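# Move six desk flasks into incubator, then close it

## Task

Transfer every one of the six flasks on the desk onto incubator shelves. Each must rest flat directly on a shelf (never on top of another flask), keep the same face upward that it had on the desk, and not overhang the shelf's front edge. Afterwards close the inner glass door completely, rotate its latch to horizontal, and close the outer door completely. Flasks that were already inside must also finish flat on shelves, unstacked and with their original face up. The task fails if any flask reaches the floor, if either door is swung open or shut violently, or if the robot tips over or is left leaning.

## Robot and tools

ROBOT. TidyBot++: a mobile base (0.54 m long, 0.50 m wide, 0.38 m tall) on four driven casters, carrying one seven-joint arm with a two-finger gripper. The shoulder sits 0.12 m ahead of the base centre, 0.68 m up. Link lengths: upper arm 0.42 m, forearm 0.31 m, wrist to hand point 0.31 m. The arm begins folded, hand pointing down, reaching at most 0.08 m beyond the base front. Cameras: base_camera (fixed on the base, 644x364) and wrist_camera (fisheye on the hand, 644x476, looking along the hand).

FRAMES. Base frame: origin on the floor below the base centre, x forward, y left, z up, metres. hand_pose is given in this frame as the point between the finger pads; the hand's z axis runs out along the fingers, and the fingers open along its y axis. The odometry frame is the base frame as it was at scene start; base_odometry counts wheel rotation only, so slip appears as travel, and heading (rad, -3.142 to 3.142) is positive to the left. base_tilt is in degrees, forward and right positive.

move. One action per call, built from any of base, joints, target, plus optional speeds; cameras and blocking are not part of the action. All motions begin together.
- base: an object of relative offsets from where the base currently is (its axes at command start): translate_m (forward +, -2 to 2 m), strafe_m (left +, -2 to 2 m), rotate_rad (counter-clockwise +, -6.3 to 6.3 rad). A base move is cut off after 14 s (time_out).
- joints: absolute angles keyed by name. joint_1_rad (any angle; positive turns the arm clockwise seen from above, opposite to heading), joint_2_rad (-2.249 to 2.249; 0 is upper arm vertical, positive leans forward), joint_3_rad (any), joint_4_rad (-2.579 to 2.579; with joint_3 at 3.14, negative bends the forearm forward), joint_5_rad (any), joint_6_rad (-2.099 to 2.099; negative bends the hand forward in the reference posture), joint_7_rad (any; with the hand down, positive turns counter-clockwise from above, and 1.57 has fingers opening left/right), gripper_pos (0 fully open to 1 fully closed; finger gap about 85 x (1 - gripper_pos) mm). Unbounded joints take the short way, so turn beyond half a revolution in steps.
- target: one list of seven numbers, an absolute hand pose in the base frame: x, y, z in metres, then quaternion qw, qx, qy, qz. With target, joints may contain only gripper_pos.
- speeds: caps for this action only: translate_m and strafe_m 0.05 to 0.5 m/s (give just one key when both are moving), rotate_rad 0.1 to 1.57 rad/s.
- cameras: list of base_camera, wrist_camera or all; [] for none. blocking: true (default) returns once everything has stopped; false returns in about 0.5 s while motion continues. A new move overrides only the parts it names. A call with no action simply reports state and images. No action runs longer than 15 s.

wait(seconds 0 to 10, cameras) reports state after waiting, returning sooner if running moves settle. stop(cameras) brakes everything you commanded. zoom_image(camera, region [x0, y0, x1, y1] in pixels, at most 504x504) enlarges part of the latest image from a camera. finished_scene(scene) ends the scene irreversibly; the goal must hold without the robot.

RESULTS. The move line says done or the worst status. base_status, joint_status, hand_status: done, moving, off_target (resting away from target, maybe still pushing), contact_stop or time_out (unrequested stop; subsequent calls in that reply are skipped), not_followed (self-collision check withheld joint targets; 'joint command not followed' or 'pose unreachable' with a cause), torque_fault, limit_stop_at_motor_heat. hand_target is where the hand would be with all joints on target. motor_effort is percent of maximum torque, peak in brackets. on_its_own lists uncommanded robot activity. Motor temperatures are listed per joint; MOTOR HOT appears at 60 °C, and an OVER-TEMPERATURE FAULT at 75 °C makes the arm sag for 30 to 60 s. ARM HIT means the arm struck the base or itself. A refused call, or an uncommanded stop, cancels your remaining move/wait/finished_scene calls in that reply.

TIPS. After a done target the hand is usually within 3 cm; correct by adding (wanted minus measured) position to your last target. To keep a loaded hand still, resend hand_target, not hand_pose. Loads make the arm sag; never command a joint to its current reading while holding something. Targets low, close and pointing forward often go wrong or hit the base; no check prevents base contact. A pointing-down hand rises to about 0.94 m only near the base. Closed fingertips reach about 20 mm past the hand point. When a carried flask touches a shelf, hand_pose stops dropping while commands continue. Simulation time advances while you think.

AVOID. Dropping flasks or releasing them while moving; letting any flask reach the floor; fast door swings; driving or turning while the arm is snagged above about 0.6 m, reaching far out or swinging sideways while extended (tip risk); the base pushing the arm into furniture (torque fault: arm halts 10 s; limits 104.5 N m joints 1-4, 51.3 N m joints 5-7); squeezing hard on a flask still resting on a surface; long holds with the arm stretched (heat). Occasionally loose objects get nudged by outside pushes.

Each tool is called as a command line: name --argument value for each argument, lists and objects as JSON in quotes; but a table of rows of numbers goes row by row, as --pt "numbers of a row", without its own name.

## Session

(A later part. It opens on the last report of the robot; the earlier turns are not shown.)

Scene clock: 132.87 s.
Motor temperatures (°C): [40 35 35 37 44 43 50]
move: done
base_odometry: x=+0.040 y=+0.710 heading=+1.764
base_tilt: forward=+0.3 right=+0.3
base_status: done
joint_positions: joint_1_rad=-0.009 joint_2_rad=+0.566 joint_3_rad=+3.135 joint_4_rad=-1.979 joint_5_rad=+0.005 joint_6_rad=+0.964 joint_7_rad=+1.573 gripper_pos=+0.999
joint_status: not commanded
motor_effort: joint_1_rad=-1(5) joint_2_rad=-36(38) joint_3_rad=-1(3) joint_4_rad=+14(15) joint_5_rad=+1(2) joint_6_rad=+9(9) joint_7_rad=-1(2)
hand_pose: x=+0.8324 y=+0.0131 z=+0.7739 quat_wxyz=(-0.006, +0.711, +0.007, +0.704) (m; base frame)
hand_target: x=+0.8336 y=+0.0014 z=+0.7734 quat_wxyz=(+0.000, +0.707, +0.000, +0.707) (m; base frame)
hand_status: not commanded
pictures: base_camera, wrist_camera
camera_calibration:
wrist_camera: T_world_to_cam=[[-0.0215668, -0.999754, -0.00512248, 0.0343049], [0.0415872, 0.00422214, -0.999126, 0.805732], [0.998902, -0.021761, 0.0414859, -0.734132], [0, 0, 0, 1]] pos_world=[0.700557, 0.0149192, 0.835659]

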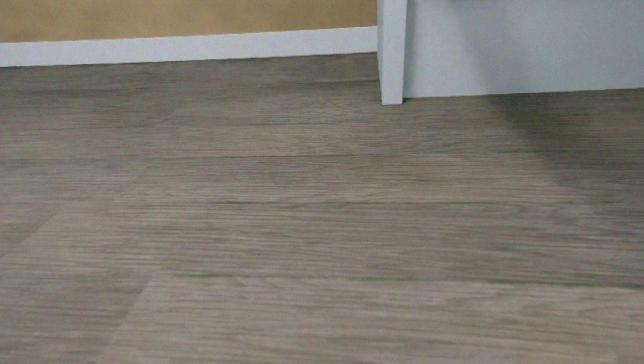

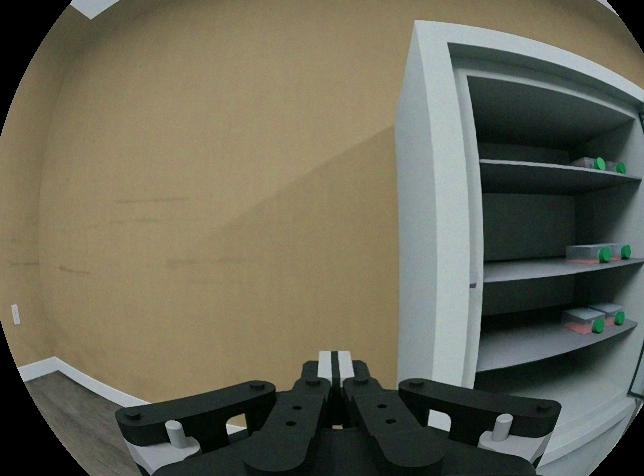

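move --base '{"translate_m": -0.6,"strafe_m": 0.5}' --joints '{"joint_2_rad": -0.4, "joint_4_rad": -1.4,  "joint_6_rad": -0.9, "gripper_pos": 0.0}' --cameras '[]'

move --base '{"rotate_rad": 1.57}'

zoom_image --camera "wrist_camera" --region '[100, 100, 600, 400]'

Scene clock: 136.03 s.
Motor temperatures (°C): [40 35 35 37 44 43 50]
move: done
base_odometry: x=-0.336 y=+0.025 heading=+1.764
base_tilt: forward=+0.2 right=+0.3
base_status: done
joint_positions: joint_1_rad=-0.005 joint_2_rad=-0.402 joint_3_rad=+3.135 joint_4_rad=-1.420 joint_5_rad=+0.005 joint_6_rad=-0.851 joint_7_rad=+1.573 gripper_pos=+0.000
joint_status: all done
motor_effort: joint_1_rad=+0(3) joint_2_rad=-6(40) joint_3_rad=+1(2) joint_4_rad=+19(23) joint_5_rad=+0(1) joint_6_rad=+8(10) joint_7_rad=-1(1)
hand_pose: x=+0.5192 y=+0.0061 z=+1.1426 quat_wxyz=(+0.001, +0.804, +0.007, +0.594) (m; base frame)
hand_target: x=+0.5142 y=+0.0014 z=+1.1386 quat_wxyz=(+0.000, +0.813, +0.000, +0.582) (m; base frame)
hand_status: not commanded
pictures: none
No camera images: "cameras" was empty.

Scene clock: 138.37 s.
Motor temperatures (°C): [40 35 35 37 44 43 50]
move: done
base_odometry: x=-0.336 y=+0.025 heading=-2.950
base_tilt: forward=+0.2 right=+0.3
base_status: done
joint_positions: joint_1_rad=-0.005 joint_2_rad=-0.402 joint_3_rad=+3.135 joint_4_rad=-1.420 joint_5_rad=+0.005 joint_6_rad=-0.854 joint_7_rad=+1.573 gripper_pos=+0.000
joint_status: not commanded
motor_effort: joint_1_rad=+0(1) joint_2_rad=-6(8) joint_3_rad=+1(3) joint_4_rad=+19(20) joint_5_rad=+1(2) joint_6_rad=+9(9) joint_7_rad=-1(1)
hand_pose: x=+0.5190 y=+0.0061 z=+1.1419 quat_wxyz=(+0.001, +0.805, +0.007, +0.593) (m; base frame)
hand_target: x=+0.5142 y=+0.0014 z=+1.1386 quat_wxyz=(+0.000, +0.813, +0.000, +0.582) (m; base frame)
hand_status: not commanded
pictures: base_camera, wrist_camera
camera_calibration:
wrist_camera: T_world_to_cam=[[-0.0311725, -0.999407, 0.0146528, 0.00484697], [-0.246529, -0.0065192, -0.969113, 1.3018], [0.968634, -0.033822, -0.24618, -0.0921824], [0, 0, 0, 1]] pos_world=[0.410374, 0.010213, 1.23883]

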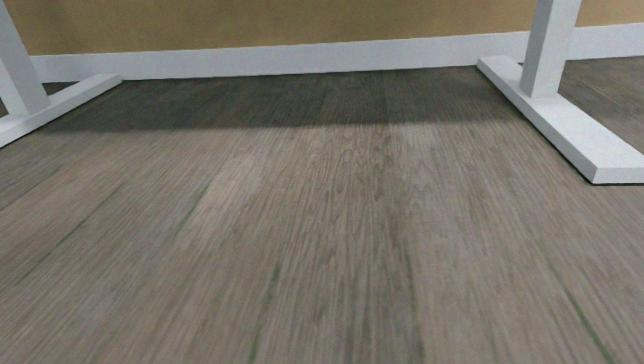

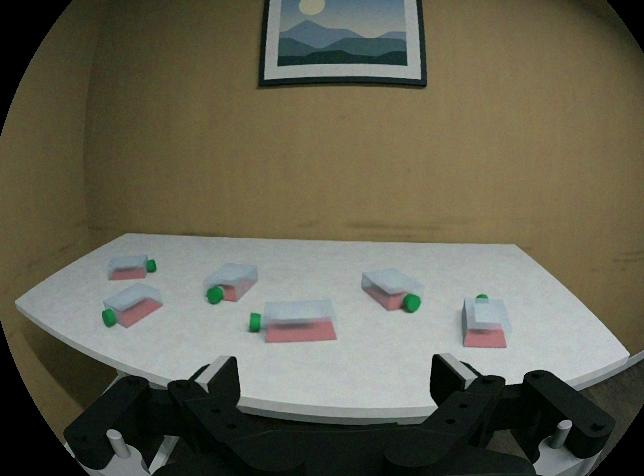

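Scaled by 1.008.

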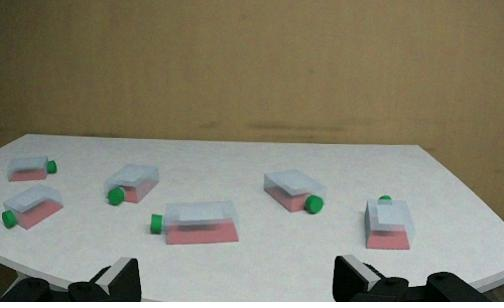

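move --base '{"translate_m": 0.22, "strafe_m": 0.0}' --joints '{"joint_6_rad": -1.4}'

zoom_image --camera "wrist_camera" --region '[60, 60, 564, 360]'

Scene clock: 141.27 s.
Motor temperatures (°C): [40 35 35 37 44 43 50]
move: done
base_odometry: x=-0.552 y=-0.017 heading=-2.949
base_tilt: forward=+0.2 right=+0.3
base_status: done
joint_positions: joint_1_rad=-0.005 joint_2_rad=-0.396 joint_3_rad=+3.135 joint_4_rad=-1.415 joint_5_rad=+0.005 joint_6_rad=-1.356 joint_7_rad=+1.573 gripper_pos=+0.000
joint_status: all done
motor_effort: joint_1_rad=+0(1) joint_2_rad=-5(8) joint_3_rad=+1(1) joint_4_rad=+17(19) joint_5_rad=+0(1) joint_6_rad=+6(8) joint_7_rad=-1(2)
hand_pose: x=+0.4404 y=+0.0045 z=+1.0106 quat_wxyz=(+0.002, +0.927, +0.006, +0.374) (m; base frame)
hand_target: x=+0.4299 y=+0.0014 z=+1.0097 quat_wxyz=(+0.000, +0.932, +0.000, +0.362) (m; base frame)
hand_status: not commanded
pictures: base_camera, wrist_camera
camera_calibration:
wrist_camera: T_world_to_cam=[[-0.022451, -0.9992, 0.0331082, -0.0198083], [-0.683361, -0.0088348, -0.730027, 1.106], [0.729735, -0.0390147, -0.682616, 0.497938], [0, 0, 0, 1]] pos_world=[0.391988, 0.00940572, 1.14796]

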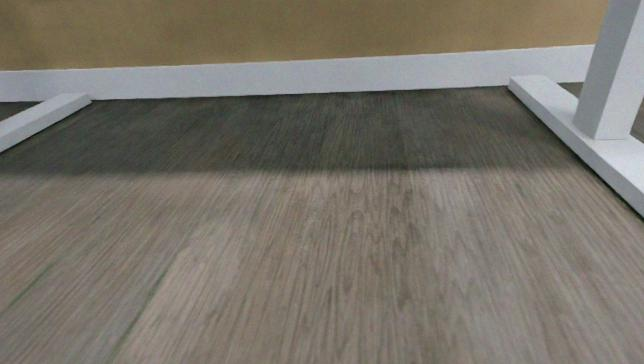

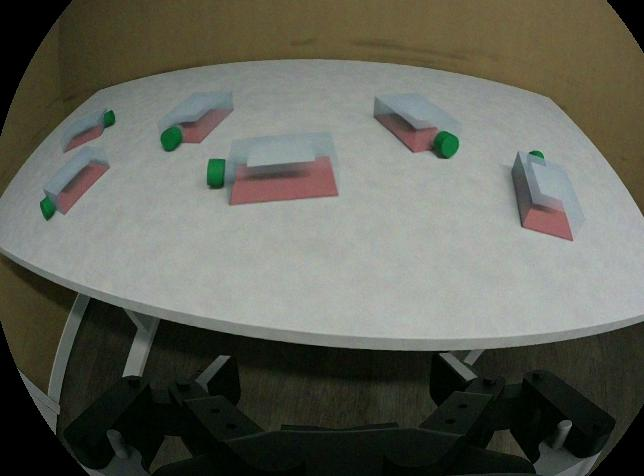

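Scaled by 1.000.

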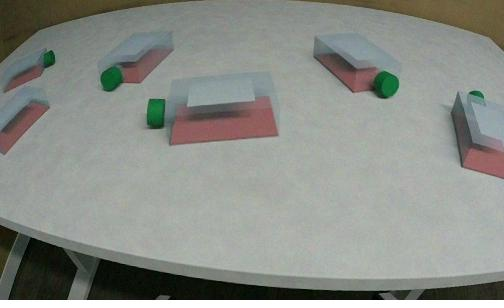

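zoom_image --camera "wrist_camera" --region '[190, 110, 360, 230]'

zoom_image --camera "wrist_camera" --region '[480, 130, 620, 250]'

zoom_image --camera "wrist_camera" --region '[350, 70, 490, 170]'

zoom_image --camera "wrist_camera" --region '[30, 70, 250, 230]'

Scaled by 2.965.

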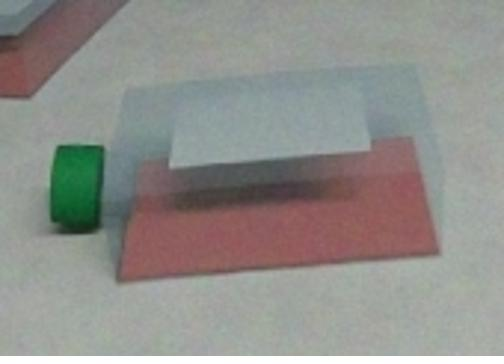

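Scaled by 3.600.

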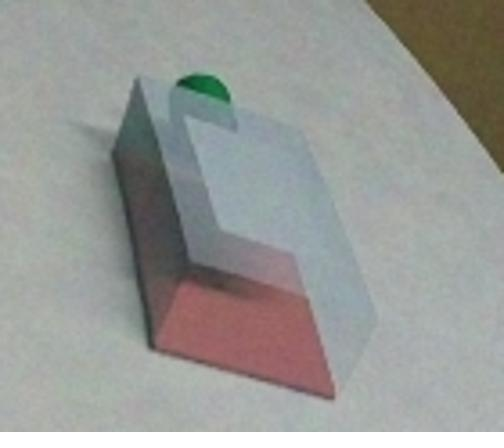

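Scaled by 3.600.

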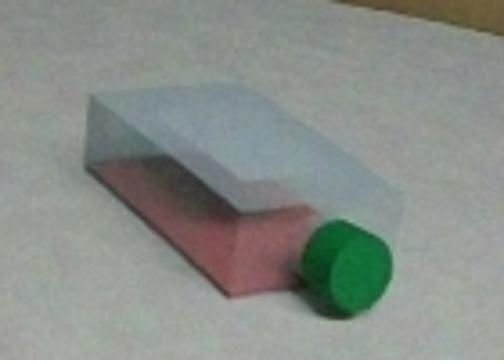

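Scaled by 2.291.

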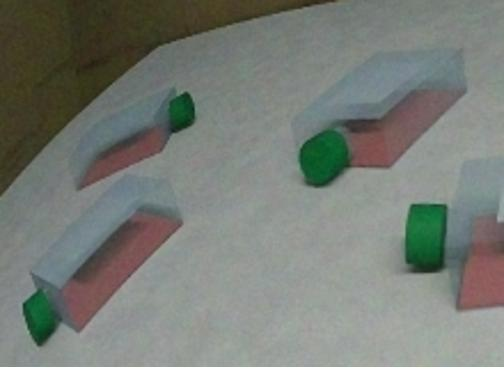

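move --base '{"strafe_m": -0.27}' --joints '{"joint_2_rad": -0.06, "joint_4_rad": -1.47,  "joint_6_rad": -0.945}'

Scene clock: 144.63 s.
Motor temperatures (°C): [40 35 35 37 44 43 50]
move: done
base_odometry: x=-0.604 y=+0.248 heading=-2.949
base_tilt: forward=+0.2 right=+0.3
base_status: done
joint_positions: joint_1_rad=-0.005 joint_2_rad=-0.064 joint_3_rad=+3.136 joint_4_rad=-1.454 joint_5_rad=+0.005 joint_6_rad=-0.985 joint_7_rad=+1.573 gripper_pos=+0.000
joint_status: all done
motor_effort: joint_1_rad=+0(2) joint_2_rad=-19(23) joint_3_rad=+1(3) joint_4_rad=+19(21) joint_5_rad=+0(3) joint_6_rad=+6(7) joint_7_rad=-1(2)
hand_pose: x=+0.6173 y=+0.0053 z=+0.9341 quat_wxyz=(+0.001, +0.927, +0.006, +0.374) (m; base frame)
hand_target: x=+0.6245 y=+0.0014 z=+0.9323 quat_wxyz=(+0.000, +0.924, +0.000, +0.383) (m; base frame)
hand_status: not commanded
pictures: base_camera, wrist_camera
camera_calibration:
wrist_camera: T_world_to_cam=[[-0.0221923, -0.999258, 0.0314872, -0.0111133], [-0.683286, -0.0078312, -0.730109, 1.17108], [0.729813, -0.0377175, -0.682605, 0.316585], [0, 0, 0, 1]] pos_world=[0.568887, 0.0100067, 1.07147]

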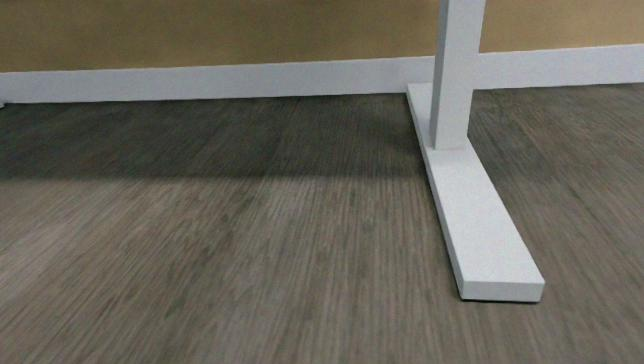

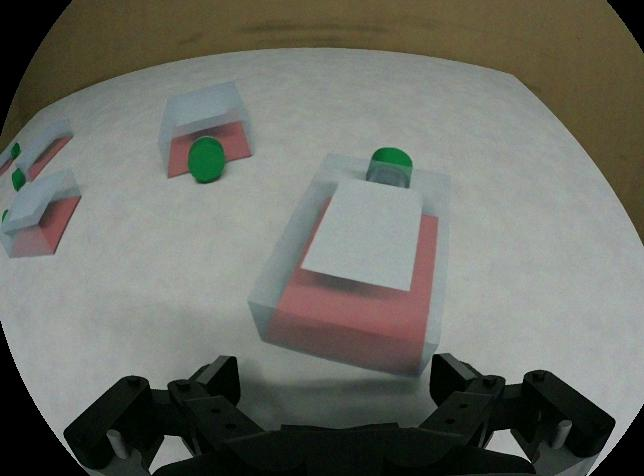

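move --joints '{"joint_2_rad": 0.065, "joint_4_rad": -1.325,  "joint_6_rad": -0.704}' --cameras '[]'

move --base '{"translate_m": -0.171, "strafe_m": 1.004, "rotate_rad": -0.307}'

Scene clock: 148.70 s.
Motor temperatures (°C): [40 35 35 37 44 43 50]
move: done
base_odometry: x=-0.604 y=+0.248 heading=-2.949
base_tilt: forward=+0.2 right=+0.3
base_status: not commanded
joint_positions: joint_1_rad=-0.005 joint_2_rad=+0.049 joint_3_rad=+3.136 joint_4_rad=-1.347 joint_5_rad=+0.005 joint_6_rad=-0.742 joint_7_rad=+1.573 gripper_pos=+0.000
joint_status: all done
motor_effort: joint_1_rad=+0(1) joint_2_rad=-24(26) joint_3_rad=+0(1) joint_4_rad=+20(21) joint_5_rad=+0(1) joint_6_rad=+8(8) joint_7_rad=+0(2)
hand_pose: x=+0.7115 y=+0.0063 z=+0.9896 quat_wxyz=(+0.000, +0.877, +0.006, +0.481) (m; base frame)
hand_target: x=+0.7252 y=+0.0014 z=+1.0027 quat_wxyz=(+0.000, +0.866, +0.000, +0.500) (m; base frame)
hand_status: not commanded
pictures: none
No camera images: "cameras" was empty.

Scene clock: 152.13 s.
Motor temperatures (°C): [40 35 35 37 44 43 50]
move: done
base_odometry: x=-0.244 y=-0.704 heading=+3.027
base_tilt: forward=+0.2 right=+0.3
base_status: done
joint_positions: joint_1_rad=+0.006 joint_2_rad=+0.050 joint_3_rad=+3.144 joint_4_rad=-1.347 joint_5_rad=+0.005 joint_6_rad=-0.740 joint_7_rad=+1.573 gripper_pos=+0.000
joint_status: not commanded
motor_effort: joint_1_rad=+0(5) joint_2_rad=-25(26) joint_3_rad=+0(4) joint_4_rad=+20(21) joint_5_rad=+0(2) joint_6_rad=+7(8) joint_7_rad=-2(2)
hand_pose: x=+0.7125 y=-0.0048 z=+0.9892 quat_wxyz=(+0.005, +0.877, -0.002, +0.481) (m; base frame)
hand_target: x=+0.7252 y=+0.0014 z=+1.0027 quat_wxyz=(+0.000, +0.866, +0.000, +0.500) (m; base frame)
hand_status: not commanded
pictures: base_camera, wrist_camera
camera_calibration:
wrist_camera: T_world_to_cam=[[-0.0462882, -0.998662, 0.0230744, 0.00472816], [-0.492501, 0.00271878, -0.870308, 1.27909], [0.86908, -0.0516492, -0.491968, -0.00367959], [0, 0, 0, 1]] pos_world=[0.633367, 0.00105424, 1.11128]

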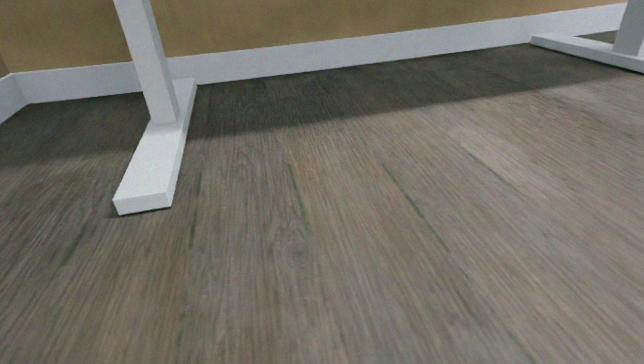

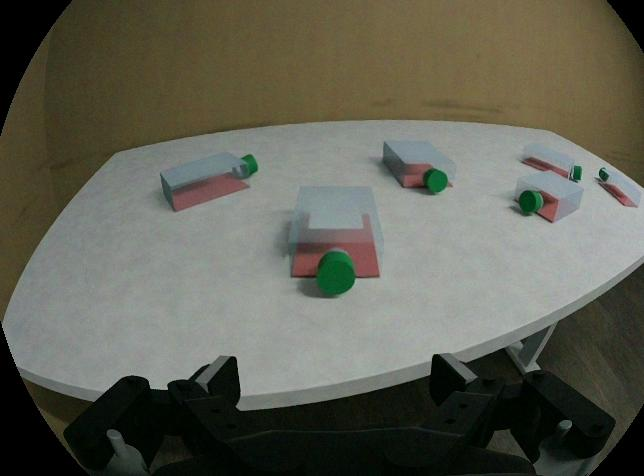

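move --joints '{"joint_2_rad": 0.197, "joint_4_rad": -1.348,  "joint_6_rad": -0.549}'

Scene clock: 153.77 s.
Motor temperatures (°C): [40 35 35 37 44 43 50]
move: done
base_odometry: x=-0.244 y=-0.704 heading=+3.027
base_tilt: forward=+0.2 right=+0.3
base_status: not commanded
joint_positions: joint_1_rad=+0.006 joint_2_rad=+0.193 joint_3_rad=+3.144 joint_4_rad=-1.347 joint_5_rad=+0.005 joint_6_rad=-0.587 joint_7_rad=+1.573 gripper_pos=+0.000
joint_status: all done
motor_effort: joint_1_rad=+0(1) joint_2_rad=-31(34) joint_3_rad=+0(1) joint_4_rad=+21(22) joint_5_rad=+0(1) joint_6_rad=+7(8) joint_7_rad=-1(1)
hand_pose: x=+0.7784 y=-0.0051 z=+0.9399 quat_wxyz=(+0.005, +0.874, -0.002, +0.486) (m; base frame)
hand_target: x=+0.7853 y=+0.0014 z=+0.9470 quat_wxyz=(+0.000, +0.866, +0.000, +0.500) (m; base frame)
hand_status: not commanded
pictures: base_camera, wrist_camera
camera_calibration:
wrist_camera: T_world_to_cam=[[-0.0457404, -0.998689, 0.0229791, 0.00829522], [-0.483807, 0.00202154, -0.875172, 1.26642], [0.873979, -0.0511482, -0.483265, -0.0971192], [0, 0, 0, 1]] pos_world=[0.69796, 0.000756763, 1.06121]

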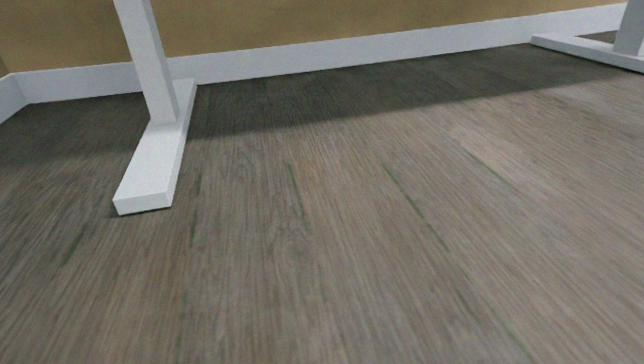

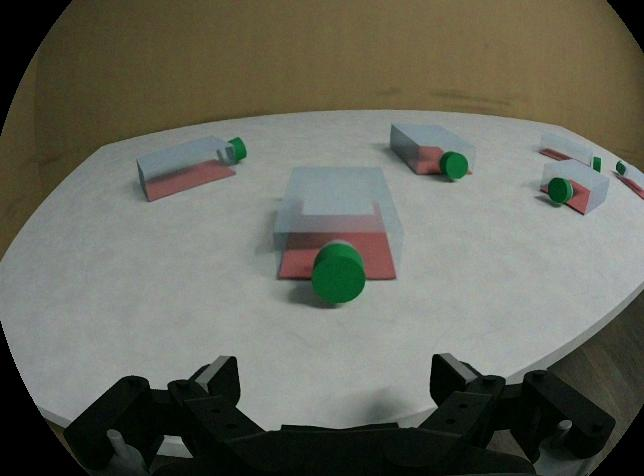

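move --base '{"translate_m": 0.06}' --speeds '{"translate_m": 0.1}'

zoom_image --camera "wrist_camera" --region '[180, 200, 500, 440]'

Scene clock: 155.27 s.
Motor temperatures (°C): [40 35 35 37 44 43 50]
move: done
base_odometry: x=-0.304 y=-0.698 heading=+3.028
base_tilt: forward=+0.3 right=+0.3
base_status: done
joint_positions: joint_1_rad=+0.006 joint_2_rad=+0.195 joint_3_rad=+3.144 joint_4_rad=-1.347 joint_5_rad=+0.005 joint_6_rad=-0.584 joint_7_rad=+1.573 gripper_pos=+0.000
joint_status: not commanded
motor_effort: joint_1_rad=+0(2) joint_2_rad=-30(33) joint_3_rad=+0(1) joint_4_rad=+21(21) joint_5_rad=+0(1) joint_6_rad=+8(8) joint_7_rad=-1(2)
hand_pose: x=+0.7792 y=-0.0051 z=+0.9397 quat_wxyz=(+0.005, +0.874, -0.002, +0.486) (m; base frame)
hand_target: x=+0.7853 y=+0.0014 z=+0.9470 quat_wxyz=(+0.000, +0.866, +0.000, +0.500) (m; base frame)
hand_status: not commanded
pictures: base_camera, wrist_camera
camera_calibration:
wrist_camera: T_world_to_cam=[[-0.045724, -0.998689, 0.0230041, 0.00829383], [-0.482712, 0.00192758, -0.875777, 1.26624], [0.874584, -0.0511484, -0.482168, -0.0994214], [0, 0, 0, 1]] pos_world=[0.698559, 0.000756947, 1.06081]

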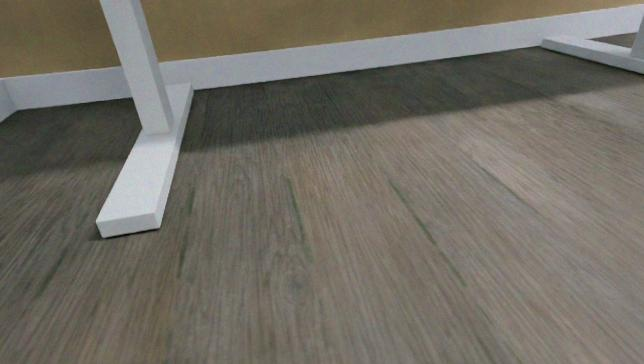

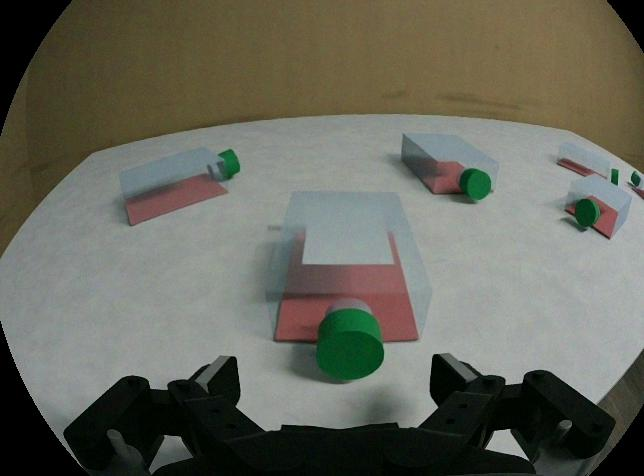

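Scaled by 1.575.

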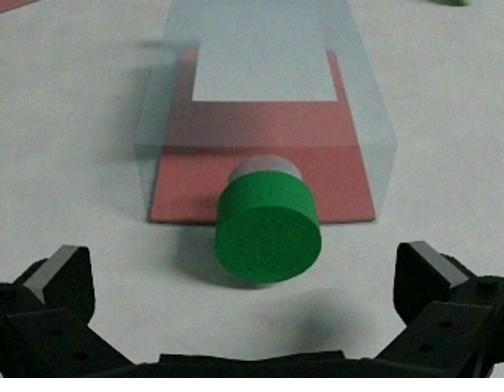

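move --base '{"translate_m": 0.03, "strafe_m": -0.009}' --speeds '{"translate_m": 0.1}' --cameras '[]'

move --joints '{"joint_2_rad": 0.196, "joint_4_rad": -1.394,  "joint_6_rad": -0.504}'

zoom_image --camera "wrist_camera" --region '[180, 200, 500, 440]'

Scene clock: 156.47 s.
Motor temperatures (°C): [40 35 35 37 44 43 50]
move: done
base_odometry: x=-0.333 y=-0.685 heading=+3.028
base_tilt: forward=+0.2 right=+0.3
base_status: done
joint_positions: joint_1_rad=+0.006 joint_2_rad=+0.197 joint_3_rad=+3.144 joint_4_rad=-1.347 joint_5_rad=+0.005 joint_6_rad=-0.583 joint_7_rad=+1.573 gripper_pos=+0.000
joint_status: not commanded
motor_effort: joint_1_rad=+0(1) joint_2_rad=-30(34) joint_3_rad=+0(1) joint_4_rad=+20(21) joint_5_rad=+0(1) joint_6_rad=+8(8) joint_7_rad=+0(2)
hand_pose: x=+0.7800 y=-0.0050 z=+0.9386 quat_wxyz=(+0.005, +0.874, -0.002, +0.486) (m; base frame)
hand_target: x=+0.7853 y=+0.0014 z=+0.9470 quat_wxyz=(+0.000, +0.866, +0.000, +0.500) (m; base frame)
hand_status: not commanded
pictures: none
No camera images: "cameras" was empty.

Scene clock: 157.20 s.
Motor temperatures (°C): [40 35 35 37 44 43 50]
move: done
base_odometry: x=-0.333 y=-0.685 heading=+3.028
base_tilt: forward=+0.2 right=+0.3
base_status: not commanded
joint_positions: joint_1_rad=+0.006 joint_2_rad=+0.197 joint_3_rad=+3.144 joint_4_rad=-1.378 joint_5_rad=+0.005 joint_6_rad=-0.538 joint_7_rad=+1.573 gripper_pos=+0.000
joint_status: all done
motor_effort: joint_1_rad=+0(1) joint_2_rad=-31(32) joint_3_rad=+0(1) joint_4_rad=+20(21) joint_5_rad=+0(1) joint_6_rad=+8(8) joint_7_rad=-1(1)
hand_pose: x=+0.7824 y=-0.0050 z=+0.9326 quat_wxyz=(+0.005, +0.871, -0.002, +0.492) (m; base frame)
hand_target: x=+0.7849 y=+0.0014 z=+0.9330 quat_wxyz=(+0.000, +0.866, +0.000, +0.500) (m; base frame)
hand_status: not commanded
pictures: base_camera, wrist_camera
camera_calibration:
wrist_camera: T_world_to_cam=[[-0.0457501, -0.9987, 0.0224853, 0.00912198], [-0.471184, 0.00172621, -0.882033, 1.25851], [0.880847, -0.0509478, -0.470651, -0.121298], [0, 0, 0, 1]] pos_world=[0.70025, 0.000757803, 1.05275]

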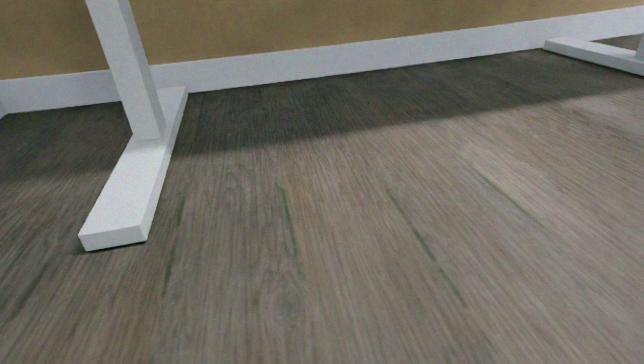

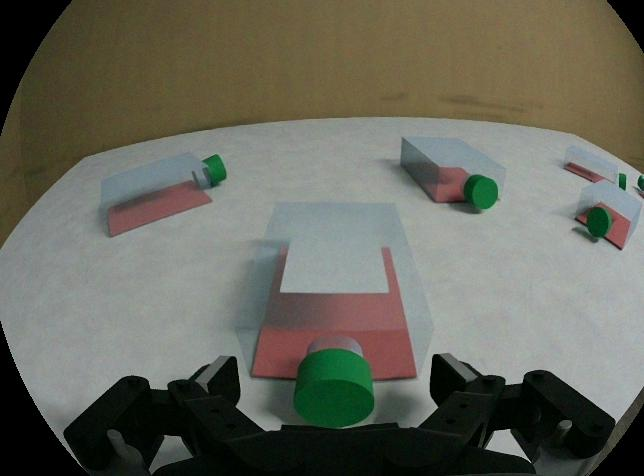

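Scaled by 1.575.

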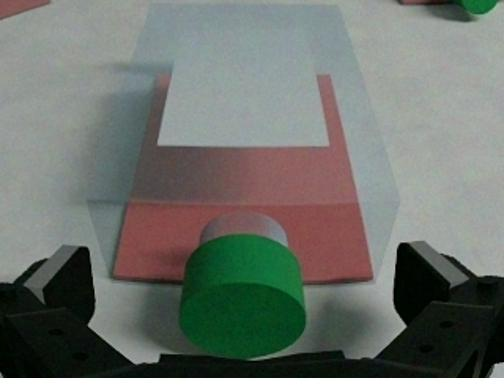

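move --joints '{"joint_2_rad": 0.205, "joint_4_rad": -1.425,  "joint_6_rad": -0.47}'

zoom_image --camera "wrist_camera" --region '[180, 200, 500, 440]'

Scene clock: 158.17 s.
Motor temperatures (°C): [40 35 35 37 44 43 50]
move: done
base_odometry: x=-0.333 y=-0.685 heading=+3.028
base_tilt: forward=+0.2 right=+0.3
base_status: not commanded
joint_positions: joint_1_rad=+0.006 joint_2_rad=+0.197 joint_3_rad=+3.144 joint_4_rad=-1.406 joint_5_rad=+0.005 joint_6_rad=-0.503 joint_7_rad=+1.573 gripper_pos=+0.000
joint_status: all done
motor_effort: joint_1_rad=+0(1) joint_2_rad=-30(31) joint_3_rad=+0(0) joint_4_rad=+20(21) joint_5_rad=+0(1) joint_6_rad=+7(8) joint_7_rad=-1(2)
hand_pose: x=+0.7833 y=-0.0050 z=+0.9253 quat_wxyz=(+0.005, +0.869, -0.001, +0.495) (m; base frame)
hand_target: x=+0.7872 y=+0.0014 z=+0.9180 quat_wxyz=(+0.000, +0.867, +0.000, +0.498) (m; base frame)
hand_status: not commanded
pictures: base_camera, wrist_camera
camera_calibration:
wrist_camera: T_world_to_cam=[[-0.0457582, -0.998705, 0.0222286, 0.00967776], [-0.46545, 0.00162636, -0.885073, 1.25076], [0.883891, -0.0508457, -0.464922, -0.133203], [0, 0, 0, 1]] pos_world=[0.700346, 0.000858234, 1.04487]

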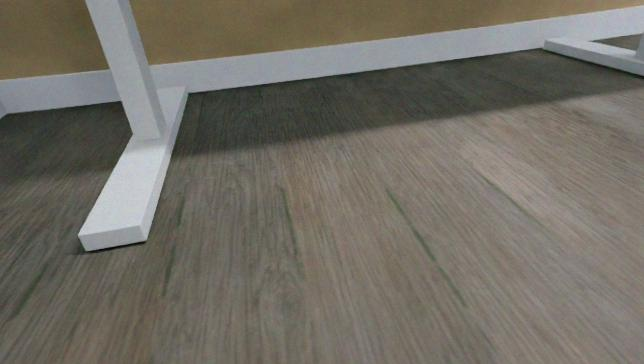

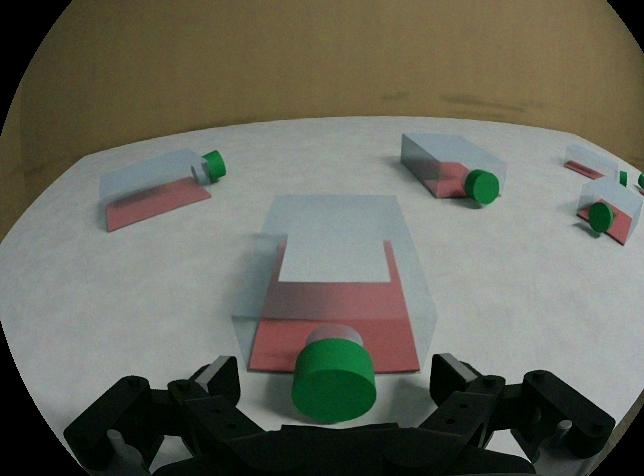

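Scaled by 1.575.

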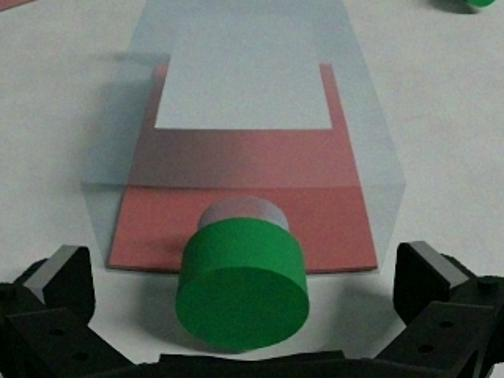

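move --base '{"translate_m": 0.006}' --speeds '{"translate_m": 0.1}' --cameras '[]'

move --joints '{"gripper_pos": 0.45}'

move --joints '{"gripper_pos": 0.75}'

zoom_image --camera "wrist_camera" --region '[180, 200, 500, 440]'

Scene clock: 158.93 s.
Motor temperatures (°C): [40 35 35 37 44 43 50]
move: done
base_odometry: x=-0.339 y=-0.684 heading=+3.027
base_tilt: forward=+0.2 right=+0.3
base_status: done
joint_positions: joint_1_rad=+0.006 joint_2_rad=+0.199 joint_3_rad=+3.144 joint_4_rad=-1.406 joint_5_rad=+0.005 joint_6_rad=-0.502 joint_7_rad=+1.573 gripper_pos=+0.000
joint_status: not commanded
motor_effort: joint_1_rad=-1(1) joint_2_rad=-30(35) joint_3_rad=+0(2) joint_4_rad=+20(21) joint_5_rad=+0(1) joint_6_rad=+8(8) joint_7_rad=-1(1)
hand_pose: x=+0.7838 y=-0.0050 z=+0.9241 quat_wxyz=(+0.005, +0.869, -0.001, +0.494) (m; base frame)
hand_target: x=+0.7872 y=+0.0014 z=+0.9180 quat_wxyz=(+0.000, +0.867, +0.000, +0.498) (m; base frame)
hand_status: not commanded
pictures: none
No camera images: "cameras" was empty.

Scene clock: 159.73 s.
Motor temperatures (°C): [40 35 35 37 44 43 50]
move: done
base_odometry: x=-0.339 y=-0.684 heading=+3.027
base_tilt: forward=+0.2 right=+0.3
base_status: not commanded
joint_positions: joint_1_rad=+0.006 joint_2_rad=+0.199 joint_3_rad=+3.144 joint_4_rad=-1.406 joint_5_rad=+0.005 joint_6_rad=-0.491 joint_7_rad=+1.573 gripper_pos=+0.450
joint_status: all done
motor_effort: joint_1_rad=-1(3) joint_2_rad=-27(31) joint_3_rad=-1(2) joint_4_rad=+18(21) joint_5_rad=+0(1) joint_6_rad=+5(8) joint_7_rad=-1(2)
hand_pose: x=+0.7855 y=-0.0049 z=+0.9272 quat_wxyz=(+0.005, +0.867, -0.001, +0.499) (m; base frame)
hand_target: x=+0.7872 y=+0.0014 z=+0.9180 quat_wxyz=(+0.000, +0.867, +0.000, +0.498) (m; base frame)
hand_status: not commanded
pictures: base_camera, wrist_camera
camera_calibration:
wrist_camera: T_world_to_cam=[[-0.0458815, -0.998706, 0.0219539, 0.0100722], [-0.456717, 0.00142625, -0.889611, 1.25084], [0.888428, -0.0508434, -0.456192, -0.14587], [0, 0, 0, 1]] pos_world=[0.701339, 0.000858632, 1.046]

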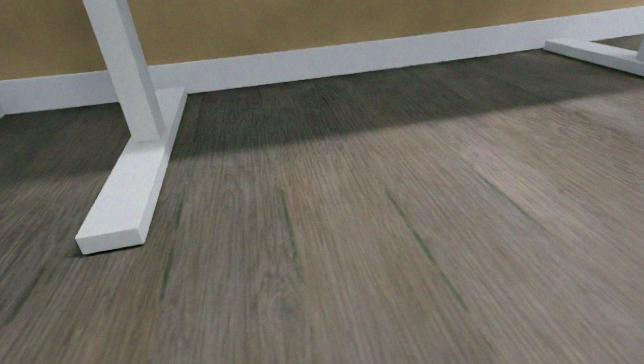

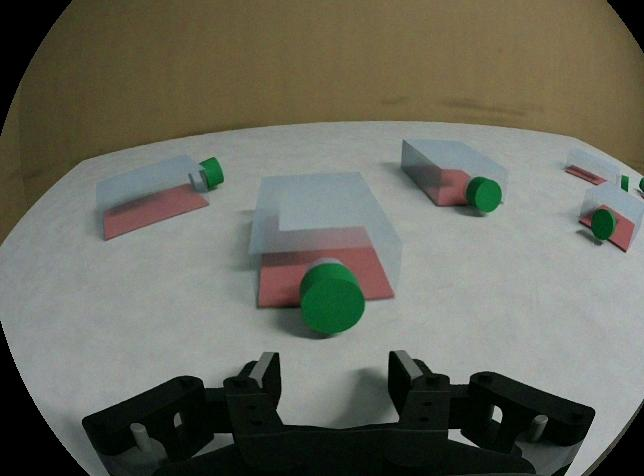

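Scene clock: 160.43 s.
Motor temperatures (°C): [40 35 35 37 44 43 50]
move: done
base_odometry: x=-0.339 y=-0.684 heading=+3.027
base_tilt: forward=+0.3 right=+0.3
base_status: not commanded
joint_positions: joint_1_rad=+0.006 joint_2_rad=+0.199 joint_3_rad=+3.144 joint_4_rad=-1.406 joint_5_rad=+0.005 joint_6_rad=-0.486 joint_7_rad=+1.573 gripper_pos=+0.750
joint_status: all done
motor_effort: joint_1_rad=-2(2) joint_2_rad=-25(27) joint_3_rad=-1(1) joint_4_rad=+16(17) joint_5_rad=-1(1) joint_6_rad=+4(5) joint_7_rad=-1(2)
hand_pose: x=+0.7863 y=-0.0049 z=+0.9286 quat_wxyz=(+0.005, +0.865, -0.001, +0.501) (m; base frame)
hand_target: x=+0.7872 y=+0.0014 z=+0.9180 quat_wxyz=(+0.000, +0.867, +0.000, +0.498) (m; base frame)
hand_status: not commanded
pictures: base_camera, wrist_camera
camera_calibration:
wrist_camera: T_world_to_cam=[[-0.0459875, -0.998706, 0.0217323, 0.0103676], [-0.452411, 0.00142608, -0.891808, 1.25103], [0.890623, -0.0508439, -0.451891, -0.15167], [0, 0, 0, 1]] pos_world=[0.701535, 0.000858631, 1.04691]

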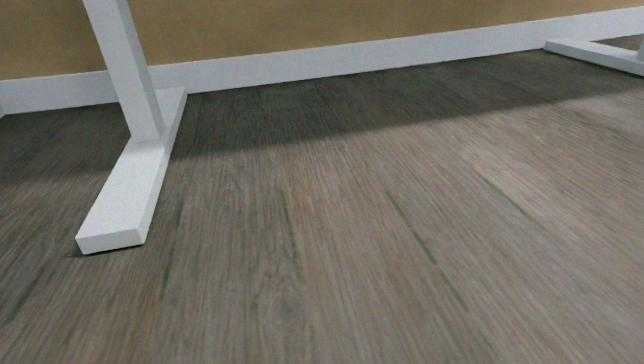

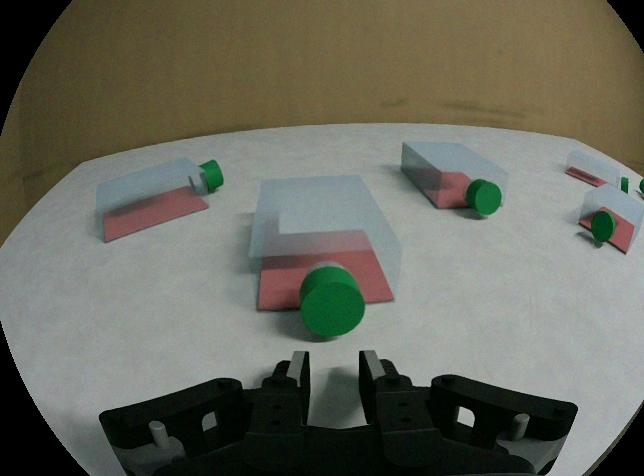

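Scaled by 1.575.

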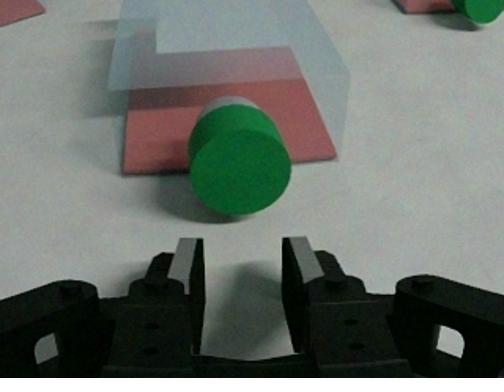

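move --joints '{"gripper_pos": 0.35, "joint_2_rad": 0.199, "joint_4_rad": -1.415,  "joint_6_rad": -0.476}' --cameras '[]'

move --base '{"translate_m": 0.057}' --speeds '{"translate_m": 0.1}'

zoom_image --camera "wrist_camera" --region '[180, 200, 500, 440]'

Scene clock: 161.50 s.
Motor temperatures (°C): [40 35 35 37 44 43 50]
move: done
base_odometry: x=-0.339 y=-0.684 heading=+3.027
base_tilt: forward=+0.3 right=+0.3
base_status: not commanded
joint_positions: joint_1_rad=+0.006 joint_2_rad=+0.199 joint_3_rad=+3.144 joint_4_rad=-1.409 joint_5_rad=+0.005 joint_6_rad=-0.486 joint_7_rad=+1.573 gripper_pos=+0.350
joint_status: all done
motor_effort: joint_1_rad=+0(1) joint_2_rad=-31(32) joint_3_rad=+0(2) joint_4_rad=+20(22) joint_5_rad=+1(1) joint_6_rad=+8(8) joint_7_rad=-1(1)
hand_pose: x=+0.7860 y=-0.0043 z=+0.9273 quat_wxyz=(+0.005, +0.866, -0.001, +0.500) (m; base frame)
hand_target: x=+0.7865 y=+0.0014 z=+0.9263 quat_wxyz=(+0.000, +0.865, +0.000, +0.502) (m; base frame)
hand_status: not commanded
pictures: none
No camera images: "cameras" was empty.

Scene clock: 162.63 s.
Motor temperatures (°C): [40 35 35 37 44 43 50]
move: done
base_odometry: x=-0.396 y=-0.678 heading=+3.027
base_tilt: forward=+0.2 right=+0.3
base_status: done
joint_positions: joint_1_rad=+0.006 joint_2_rad=+0.199 joint_3_rad=+3.144 joint_4_rad=-1.409 joint_5_rad=+0.005 joint_6_rad=-0.486 joint_7_rad=+1.573 gripper_pos=+0.350
joint_status: not commanded
motor_effort: joint_1_rad=+0(1) joint_2_rad=-30(34) joint_3_rad=+0(1) joint_4_rad=+19(22) joint_5_rad=+1(1) joint_6_rad=+8(8) joint_7_rad=+0(1)
hand_pose: x=+0.7861 y=-0.0043 z=+0.9269 quat_wxyz=(+0.005, +0.866, -0.001, +0.500) (m; base frame)
hand_target: x=+0.7865 y=+0.0014 z=+0.9263 quat_wxyz=(+0.000, +0.865, +0.000, +0.502) (m; base frame)
hand_status: not commanded
pictures: base_camera, wrist_camera
camera_calibration:
wrist_camera: T_world_to_cam=[[-0.0450327, -0.998747, 0.0218499, 0.0101164], [-0.454821, 0.00102395, -0.890582, 1.25027], [0.889443, -0.0500431, -0.454297, -0.149117], [0, 0, 0, 1]] pos_world=[0.701736, 0.00136126, 1.0455]

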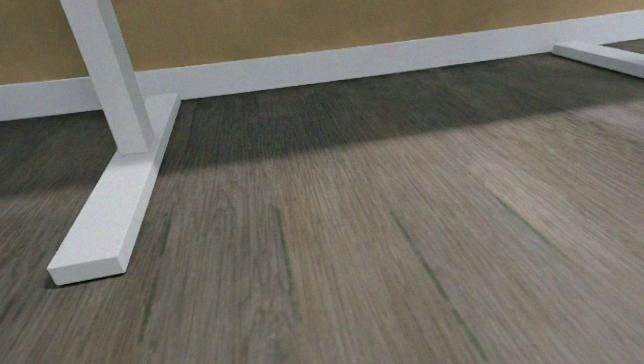

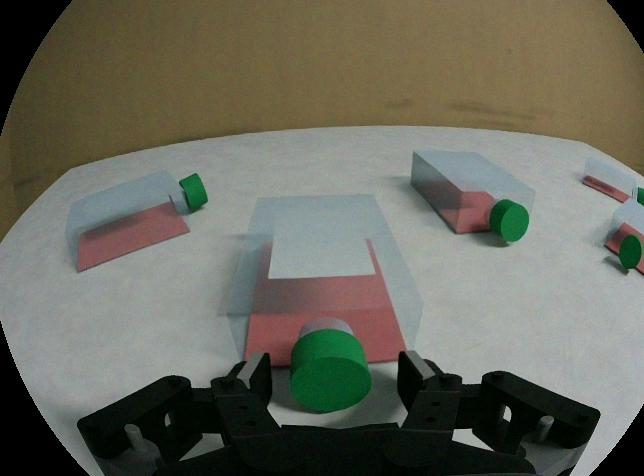

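Scaled by 1.575.

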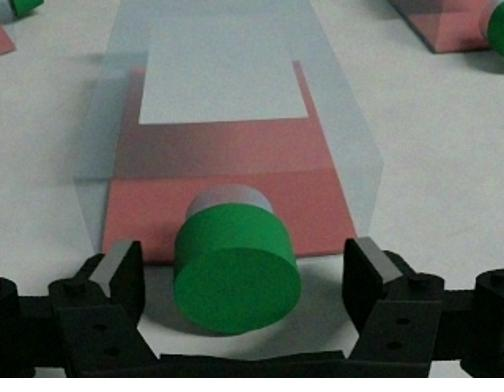

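move --joints '{"gripper_pos": 0.75}'

zoom_image --camera "wrist_camera" --region '[180, 200, 500, 440]'

Scene clock: 163.53 s.
Motor temperatures (°C): [40 35 35 37 44 43 50]
move: off_target
base_odometry: x=-0.396 y=-0.678 heading=+3.027
base_tilt: forward=+0.3 right=+0.3
base_status: not commanded
joint_positions: joint_1_rad=+0.006 joint_2_rad=+0.198 joint_3_rad=+3.144 joint_4_rad=-1.409 joint_5_rad=+0.005 joint_6_rad=-0.485 joint_7_rad=+1.573 gripper_pos=+0.680
joint_status: gripper_pos off_target (ended at +0.680, target +0.750)
motor_effort: joint_1_rad=-1(2) joint_2_rad=-27(31) joint_3_rad=+0(1) joint_4_rad=+17(21) joint_5_rad=+0(1) joint_6_rad=+6(8) joint_7_rad=-1(1)
hand_pose: x=+0.7859 y=-0.0043 z=+0.9286 quat_wxyz=(+0.005, +0.865, -0.001, +0.502) (m; base frame)
hand_target: x=+0.7865 y=+0.0014 z=+0.9263 quat_wxyz=(+0.000, +0.865, +0.000, +0.502) (m; base frame)
hand_status: not commanded
pictures: base_camera, wrist_camera
camera_calibration:
wrist_camera: T_world_to_cam=[[-0.0451101, -0.998747, 0.021689, 0.0102812], [-0.451709, 0.00102772, -0.892165, 1.25073], [0.891024, -0.0500427, -0.451189, -0.152303], [0, 0, 0, 1]] pos_world=[0.701133, 0.00136125, 1.04691]

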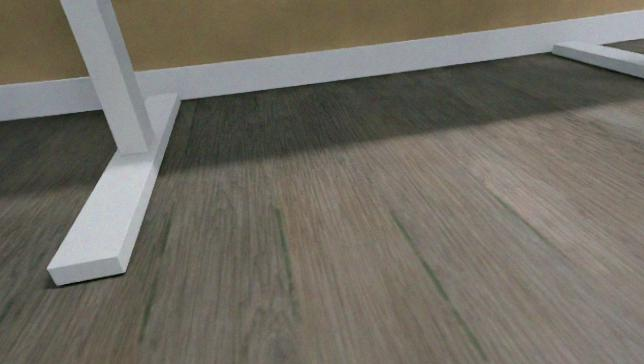

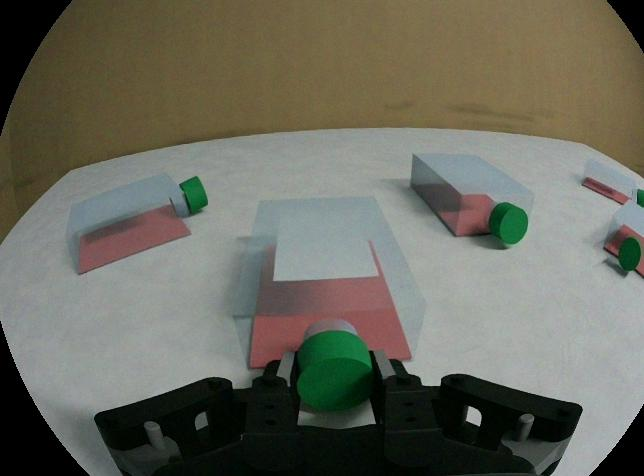

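Scaled by 1.575.

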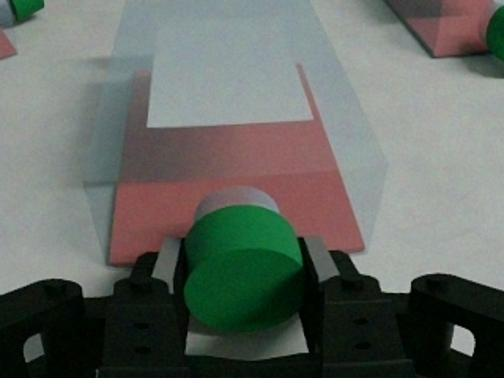

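move --joints '{"gripper_pos": 0.85}' --cameras '[]'

move --joints '{"joint_2_rad": 0.208, "joint_4_rad": -1.19,  "joint_6_rad": -0.699}'

zoom_image --camera "wrist_camera" --region '[180, 200, 500, 440]'

Scene clock: 164.37 s.
Motor temperatures (°C): [40 35 35 37 44 43 50]
move: off_target
base_odometry: x=-0.396 y=-0.678 heading=+3.027
base_tilt: forward=+0.2 right=+0.3
base_status: not commanded
joint_positions: joint_1_rad=+0.006 joint_2_rad=+0.198 joint_3_rad=+3.144 joint_4_rad=-1.409 joint_5_rad=+0.005 joint_6_rad=-0.485 joint_7_rad=+1.573 gripper_pos=+0.680
joint_status: gripper_pos off_target (ended at +0.680, target +0.850)
motor_effort: joint_1_rad=-1(1) joint_2_rad=-26(27) joint_3_rad=+0(1) joint_4_rad=+17(18) joint_5_rad=+0(1) joint_6_rad=+6(6) joint_7_rad=-1(1)
hand_pose: x=+0.7859 y=-0.0043 z=+0.9286 quat_wxyz=(+0.005, +0.865, -0.001, +0.502) (m; base frame)
hand_target: x=+0.7865 y=+0.0014 z=+0.9263 quat_wxyz=(+0.000, +0.865, +0.000, +0.502) (m; base frame)
hand_status: not commanded
pictures: none
No camera images: "cameras" was empty.

Scene clock: 165.67 s.
Motor temperatures (°C): [40 35 35 37 44 43 50]
move: done
base_odometry: x=-0.396 y=-0.678 heading=+3.027
base_tilt: forward=+0.2 right=+0.3
base_status: not commanded
joint_positions: joint_1_rad=+0.006 joint_2_rad=+0.202 joint_3_rad=+3.144 joint_4_rad=-1.217 joint_5_rad=+0.005 joint_6_rad=-0.656 joint_7_rad=+1.573 gripper_pos=+0.680
joint_status: all done
motor_effort: joint_1_rad=+0(1) joint_2_rad=-31(33) joint_3_rad=+0(1) joint_4_rad=+21(23) joint_5_rad=+1(1) joint_6_rad=+9(9) joint_7_rad=-1(1)
hand_pose: x=+0.7867 y=-0.0045 z=+0.9914 quat_wxyz=(+0.005, +0.861, -0.001, +0.509) (m; base frame)
hand_target: x=+0.7847 y=+0.0014 z=+0.9912 quat_wxyz=(+0.000, +0.867, +0.000, +0.499) (m; base frame)
hand_status: not commanded
pictures: base_camera, wrist_camera
camera_calibration:
wrist_camera: T_world_to_cam=[[-0.0463096, -0.998706, 0.0210307, 0.0103628], [-0.436979, 0.00132155, -0.899471, 1.3027], [0.898279, -0.0508441, -0.436475, -0.144933], [0, 0, 0, 1]] pos_world=[0.699923, 0.00125884, 1.10826]

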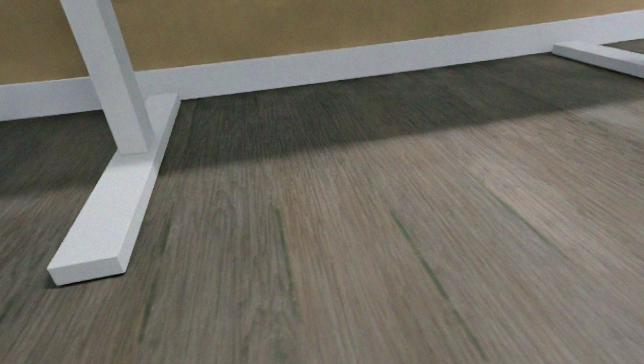

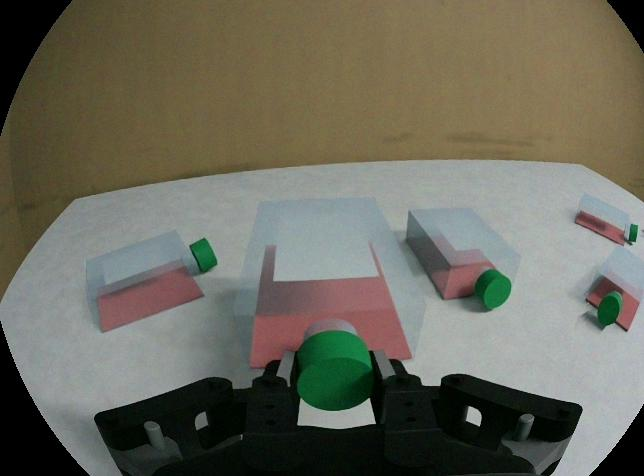

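Scaled by 1.575.

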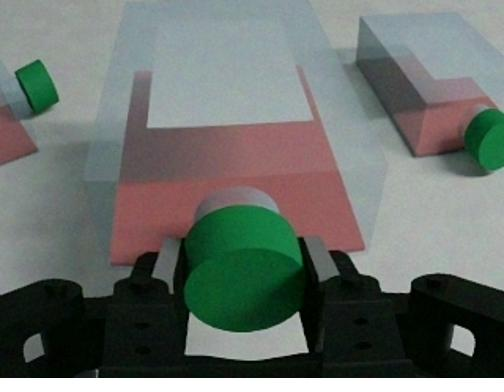

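move --base '{"translate_m": -0.38}' --speeds '{"translate_m": 0.3}' --cameras '[]'

move --base '{"rotate_rad": -1.252}' --speeds '{"rotate_rad": 0.8}' --cameras '["wrist_camera"]'

Scene clock: 168.47 s.
Motor temperatures (°C): [40 35 35 37 44 43 50]
move: done
base_odometry: x=-0.018 y=-0.721 heading=+3.027
base_tilt: forward=+0.2 right=+0.3
base_status: done
joint_positions: joint_1_rad=+0.005 joint_2_rad=+0.209 joint_3_rad=+3.144 joint_4_rad=-1.217 joint_5_rad=+0.005 joint_6_rad=-0.660 joint_7_rad=+1.573 gripper_pos=+0.680
joint_status: not commanded
motor_effort: joint_1_rad=+0(2) joint_2_rad=-32(35) joint_3_rad=+0(2) joint_4_rad=+21(22) joint_5_rad=+0(1) joint_6_rad=+8(9) joint_7_rad=-1(2)
hand_pose: x=+0.7883 y=-0.0042 z=+0.9854 quat_wxyz=(+0.005, +0.864, -0.001, +0.504) (m; base frame)
hand_target: x=+0.7847 y=+0.0014 z=+0.9912 quat_wxyz=(+0.000, +0.867, +0.000, +0.499) (m; base frame)
hand_status: not commanded
pictures: none
No camera images: "cameras" was empty.

Scene clock: 170.83 s.
Motor temperatures (°C): [40 35 35 37 44 43 50]
move: done
base_odometry: x=-0.018 y=-0.721 heading=+1.776
base_tilt: forward=+0.2 right=+0.3
base_status: done
joint_positions: joint_1_rad=+0.005 joint_2_rad=+0.209 joint_3_rad=+3.144 joint_4_rad=-1.217 joint_5_rad=+0.005 joint_6_rad=-0.660 joint_7_rad=+1.573 gripper_pos=+0.680
joint_status: not commanded
motor_effort: joint_1_rad=+0(4) joint_2_rad=-32(33) joint_3_rad=+0(3) joint_4_rad=+21(22) joint_5_rad=+0(2) joint_6_rad=+9(9) joint_7_rad=-1(1)
hand_pose: x=+0.7883 y=-0.0043 z=+0.9854 quat_wxyz=(+0.005, +0.864, -0.001, +0.504) (m; base frame)
hand_target: x=+0.7847 y=+0.0014 z=+0.9912 quat_wxyz=(+0.000, +0.867, +0.000, +0.499) (m; base frame)
hand_status: not commanded
pictures: wrist_camera
camera_calibration:
wrist_camera: T_world_to_cam=[[-0.0456645, -0.998726, 0.0214671, 0.00987179], [-0.447302, 0.00122759, -0.894382, 1.30122], [0.893216, -0.0504438, -0.446788, -0.134841], [0, 0, 0, 1]] pos_world=[0.702931, 0.00145994, 1.10333]

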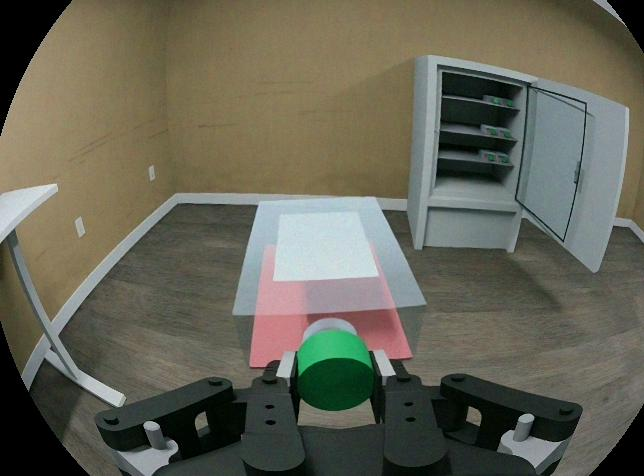

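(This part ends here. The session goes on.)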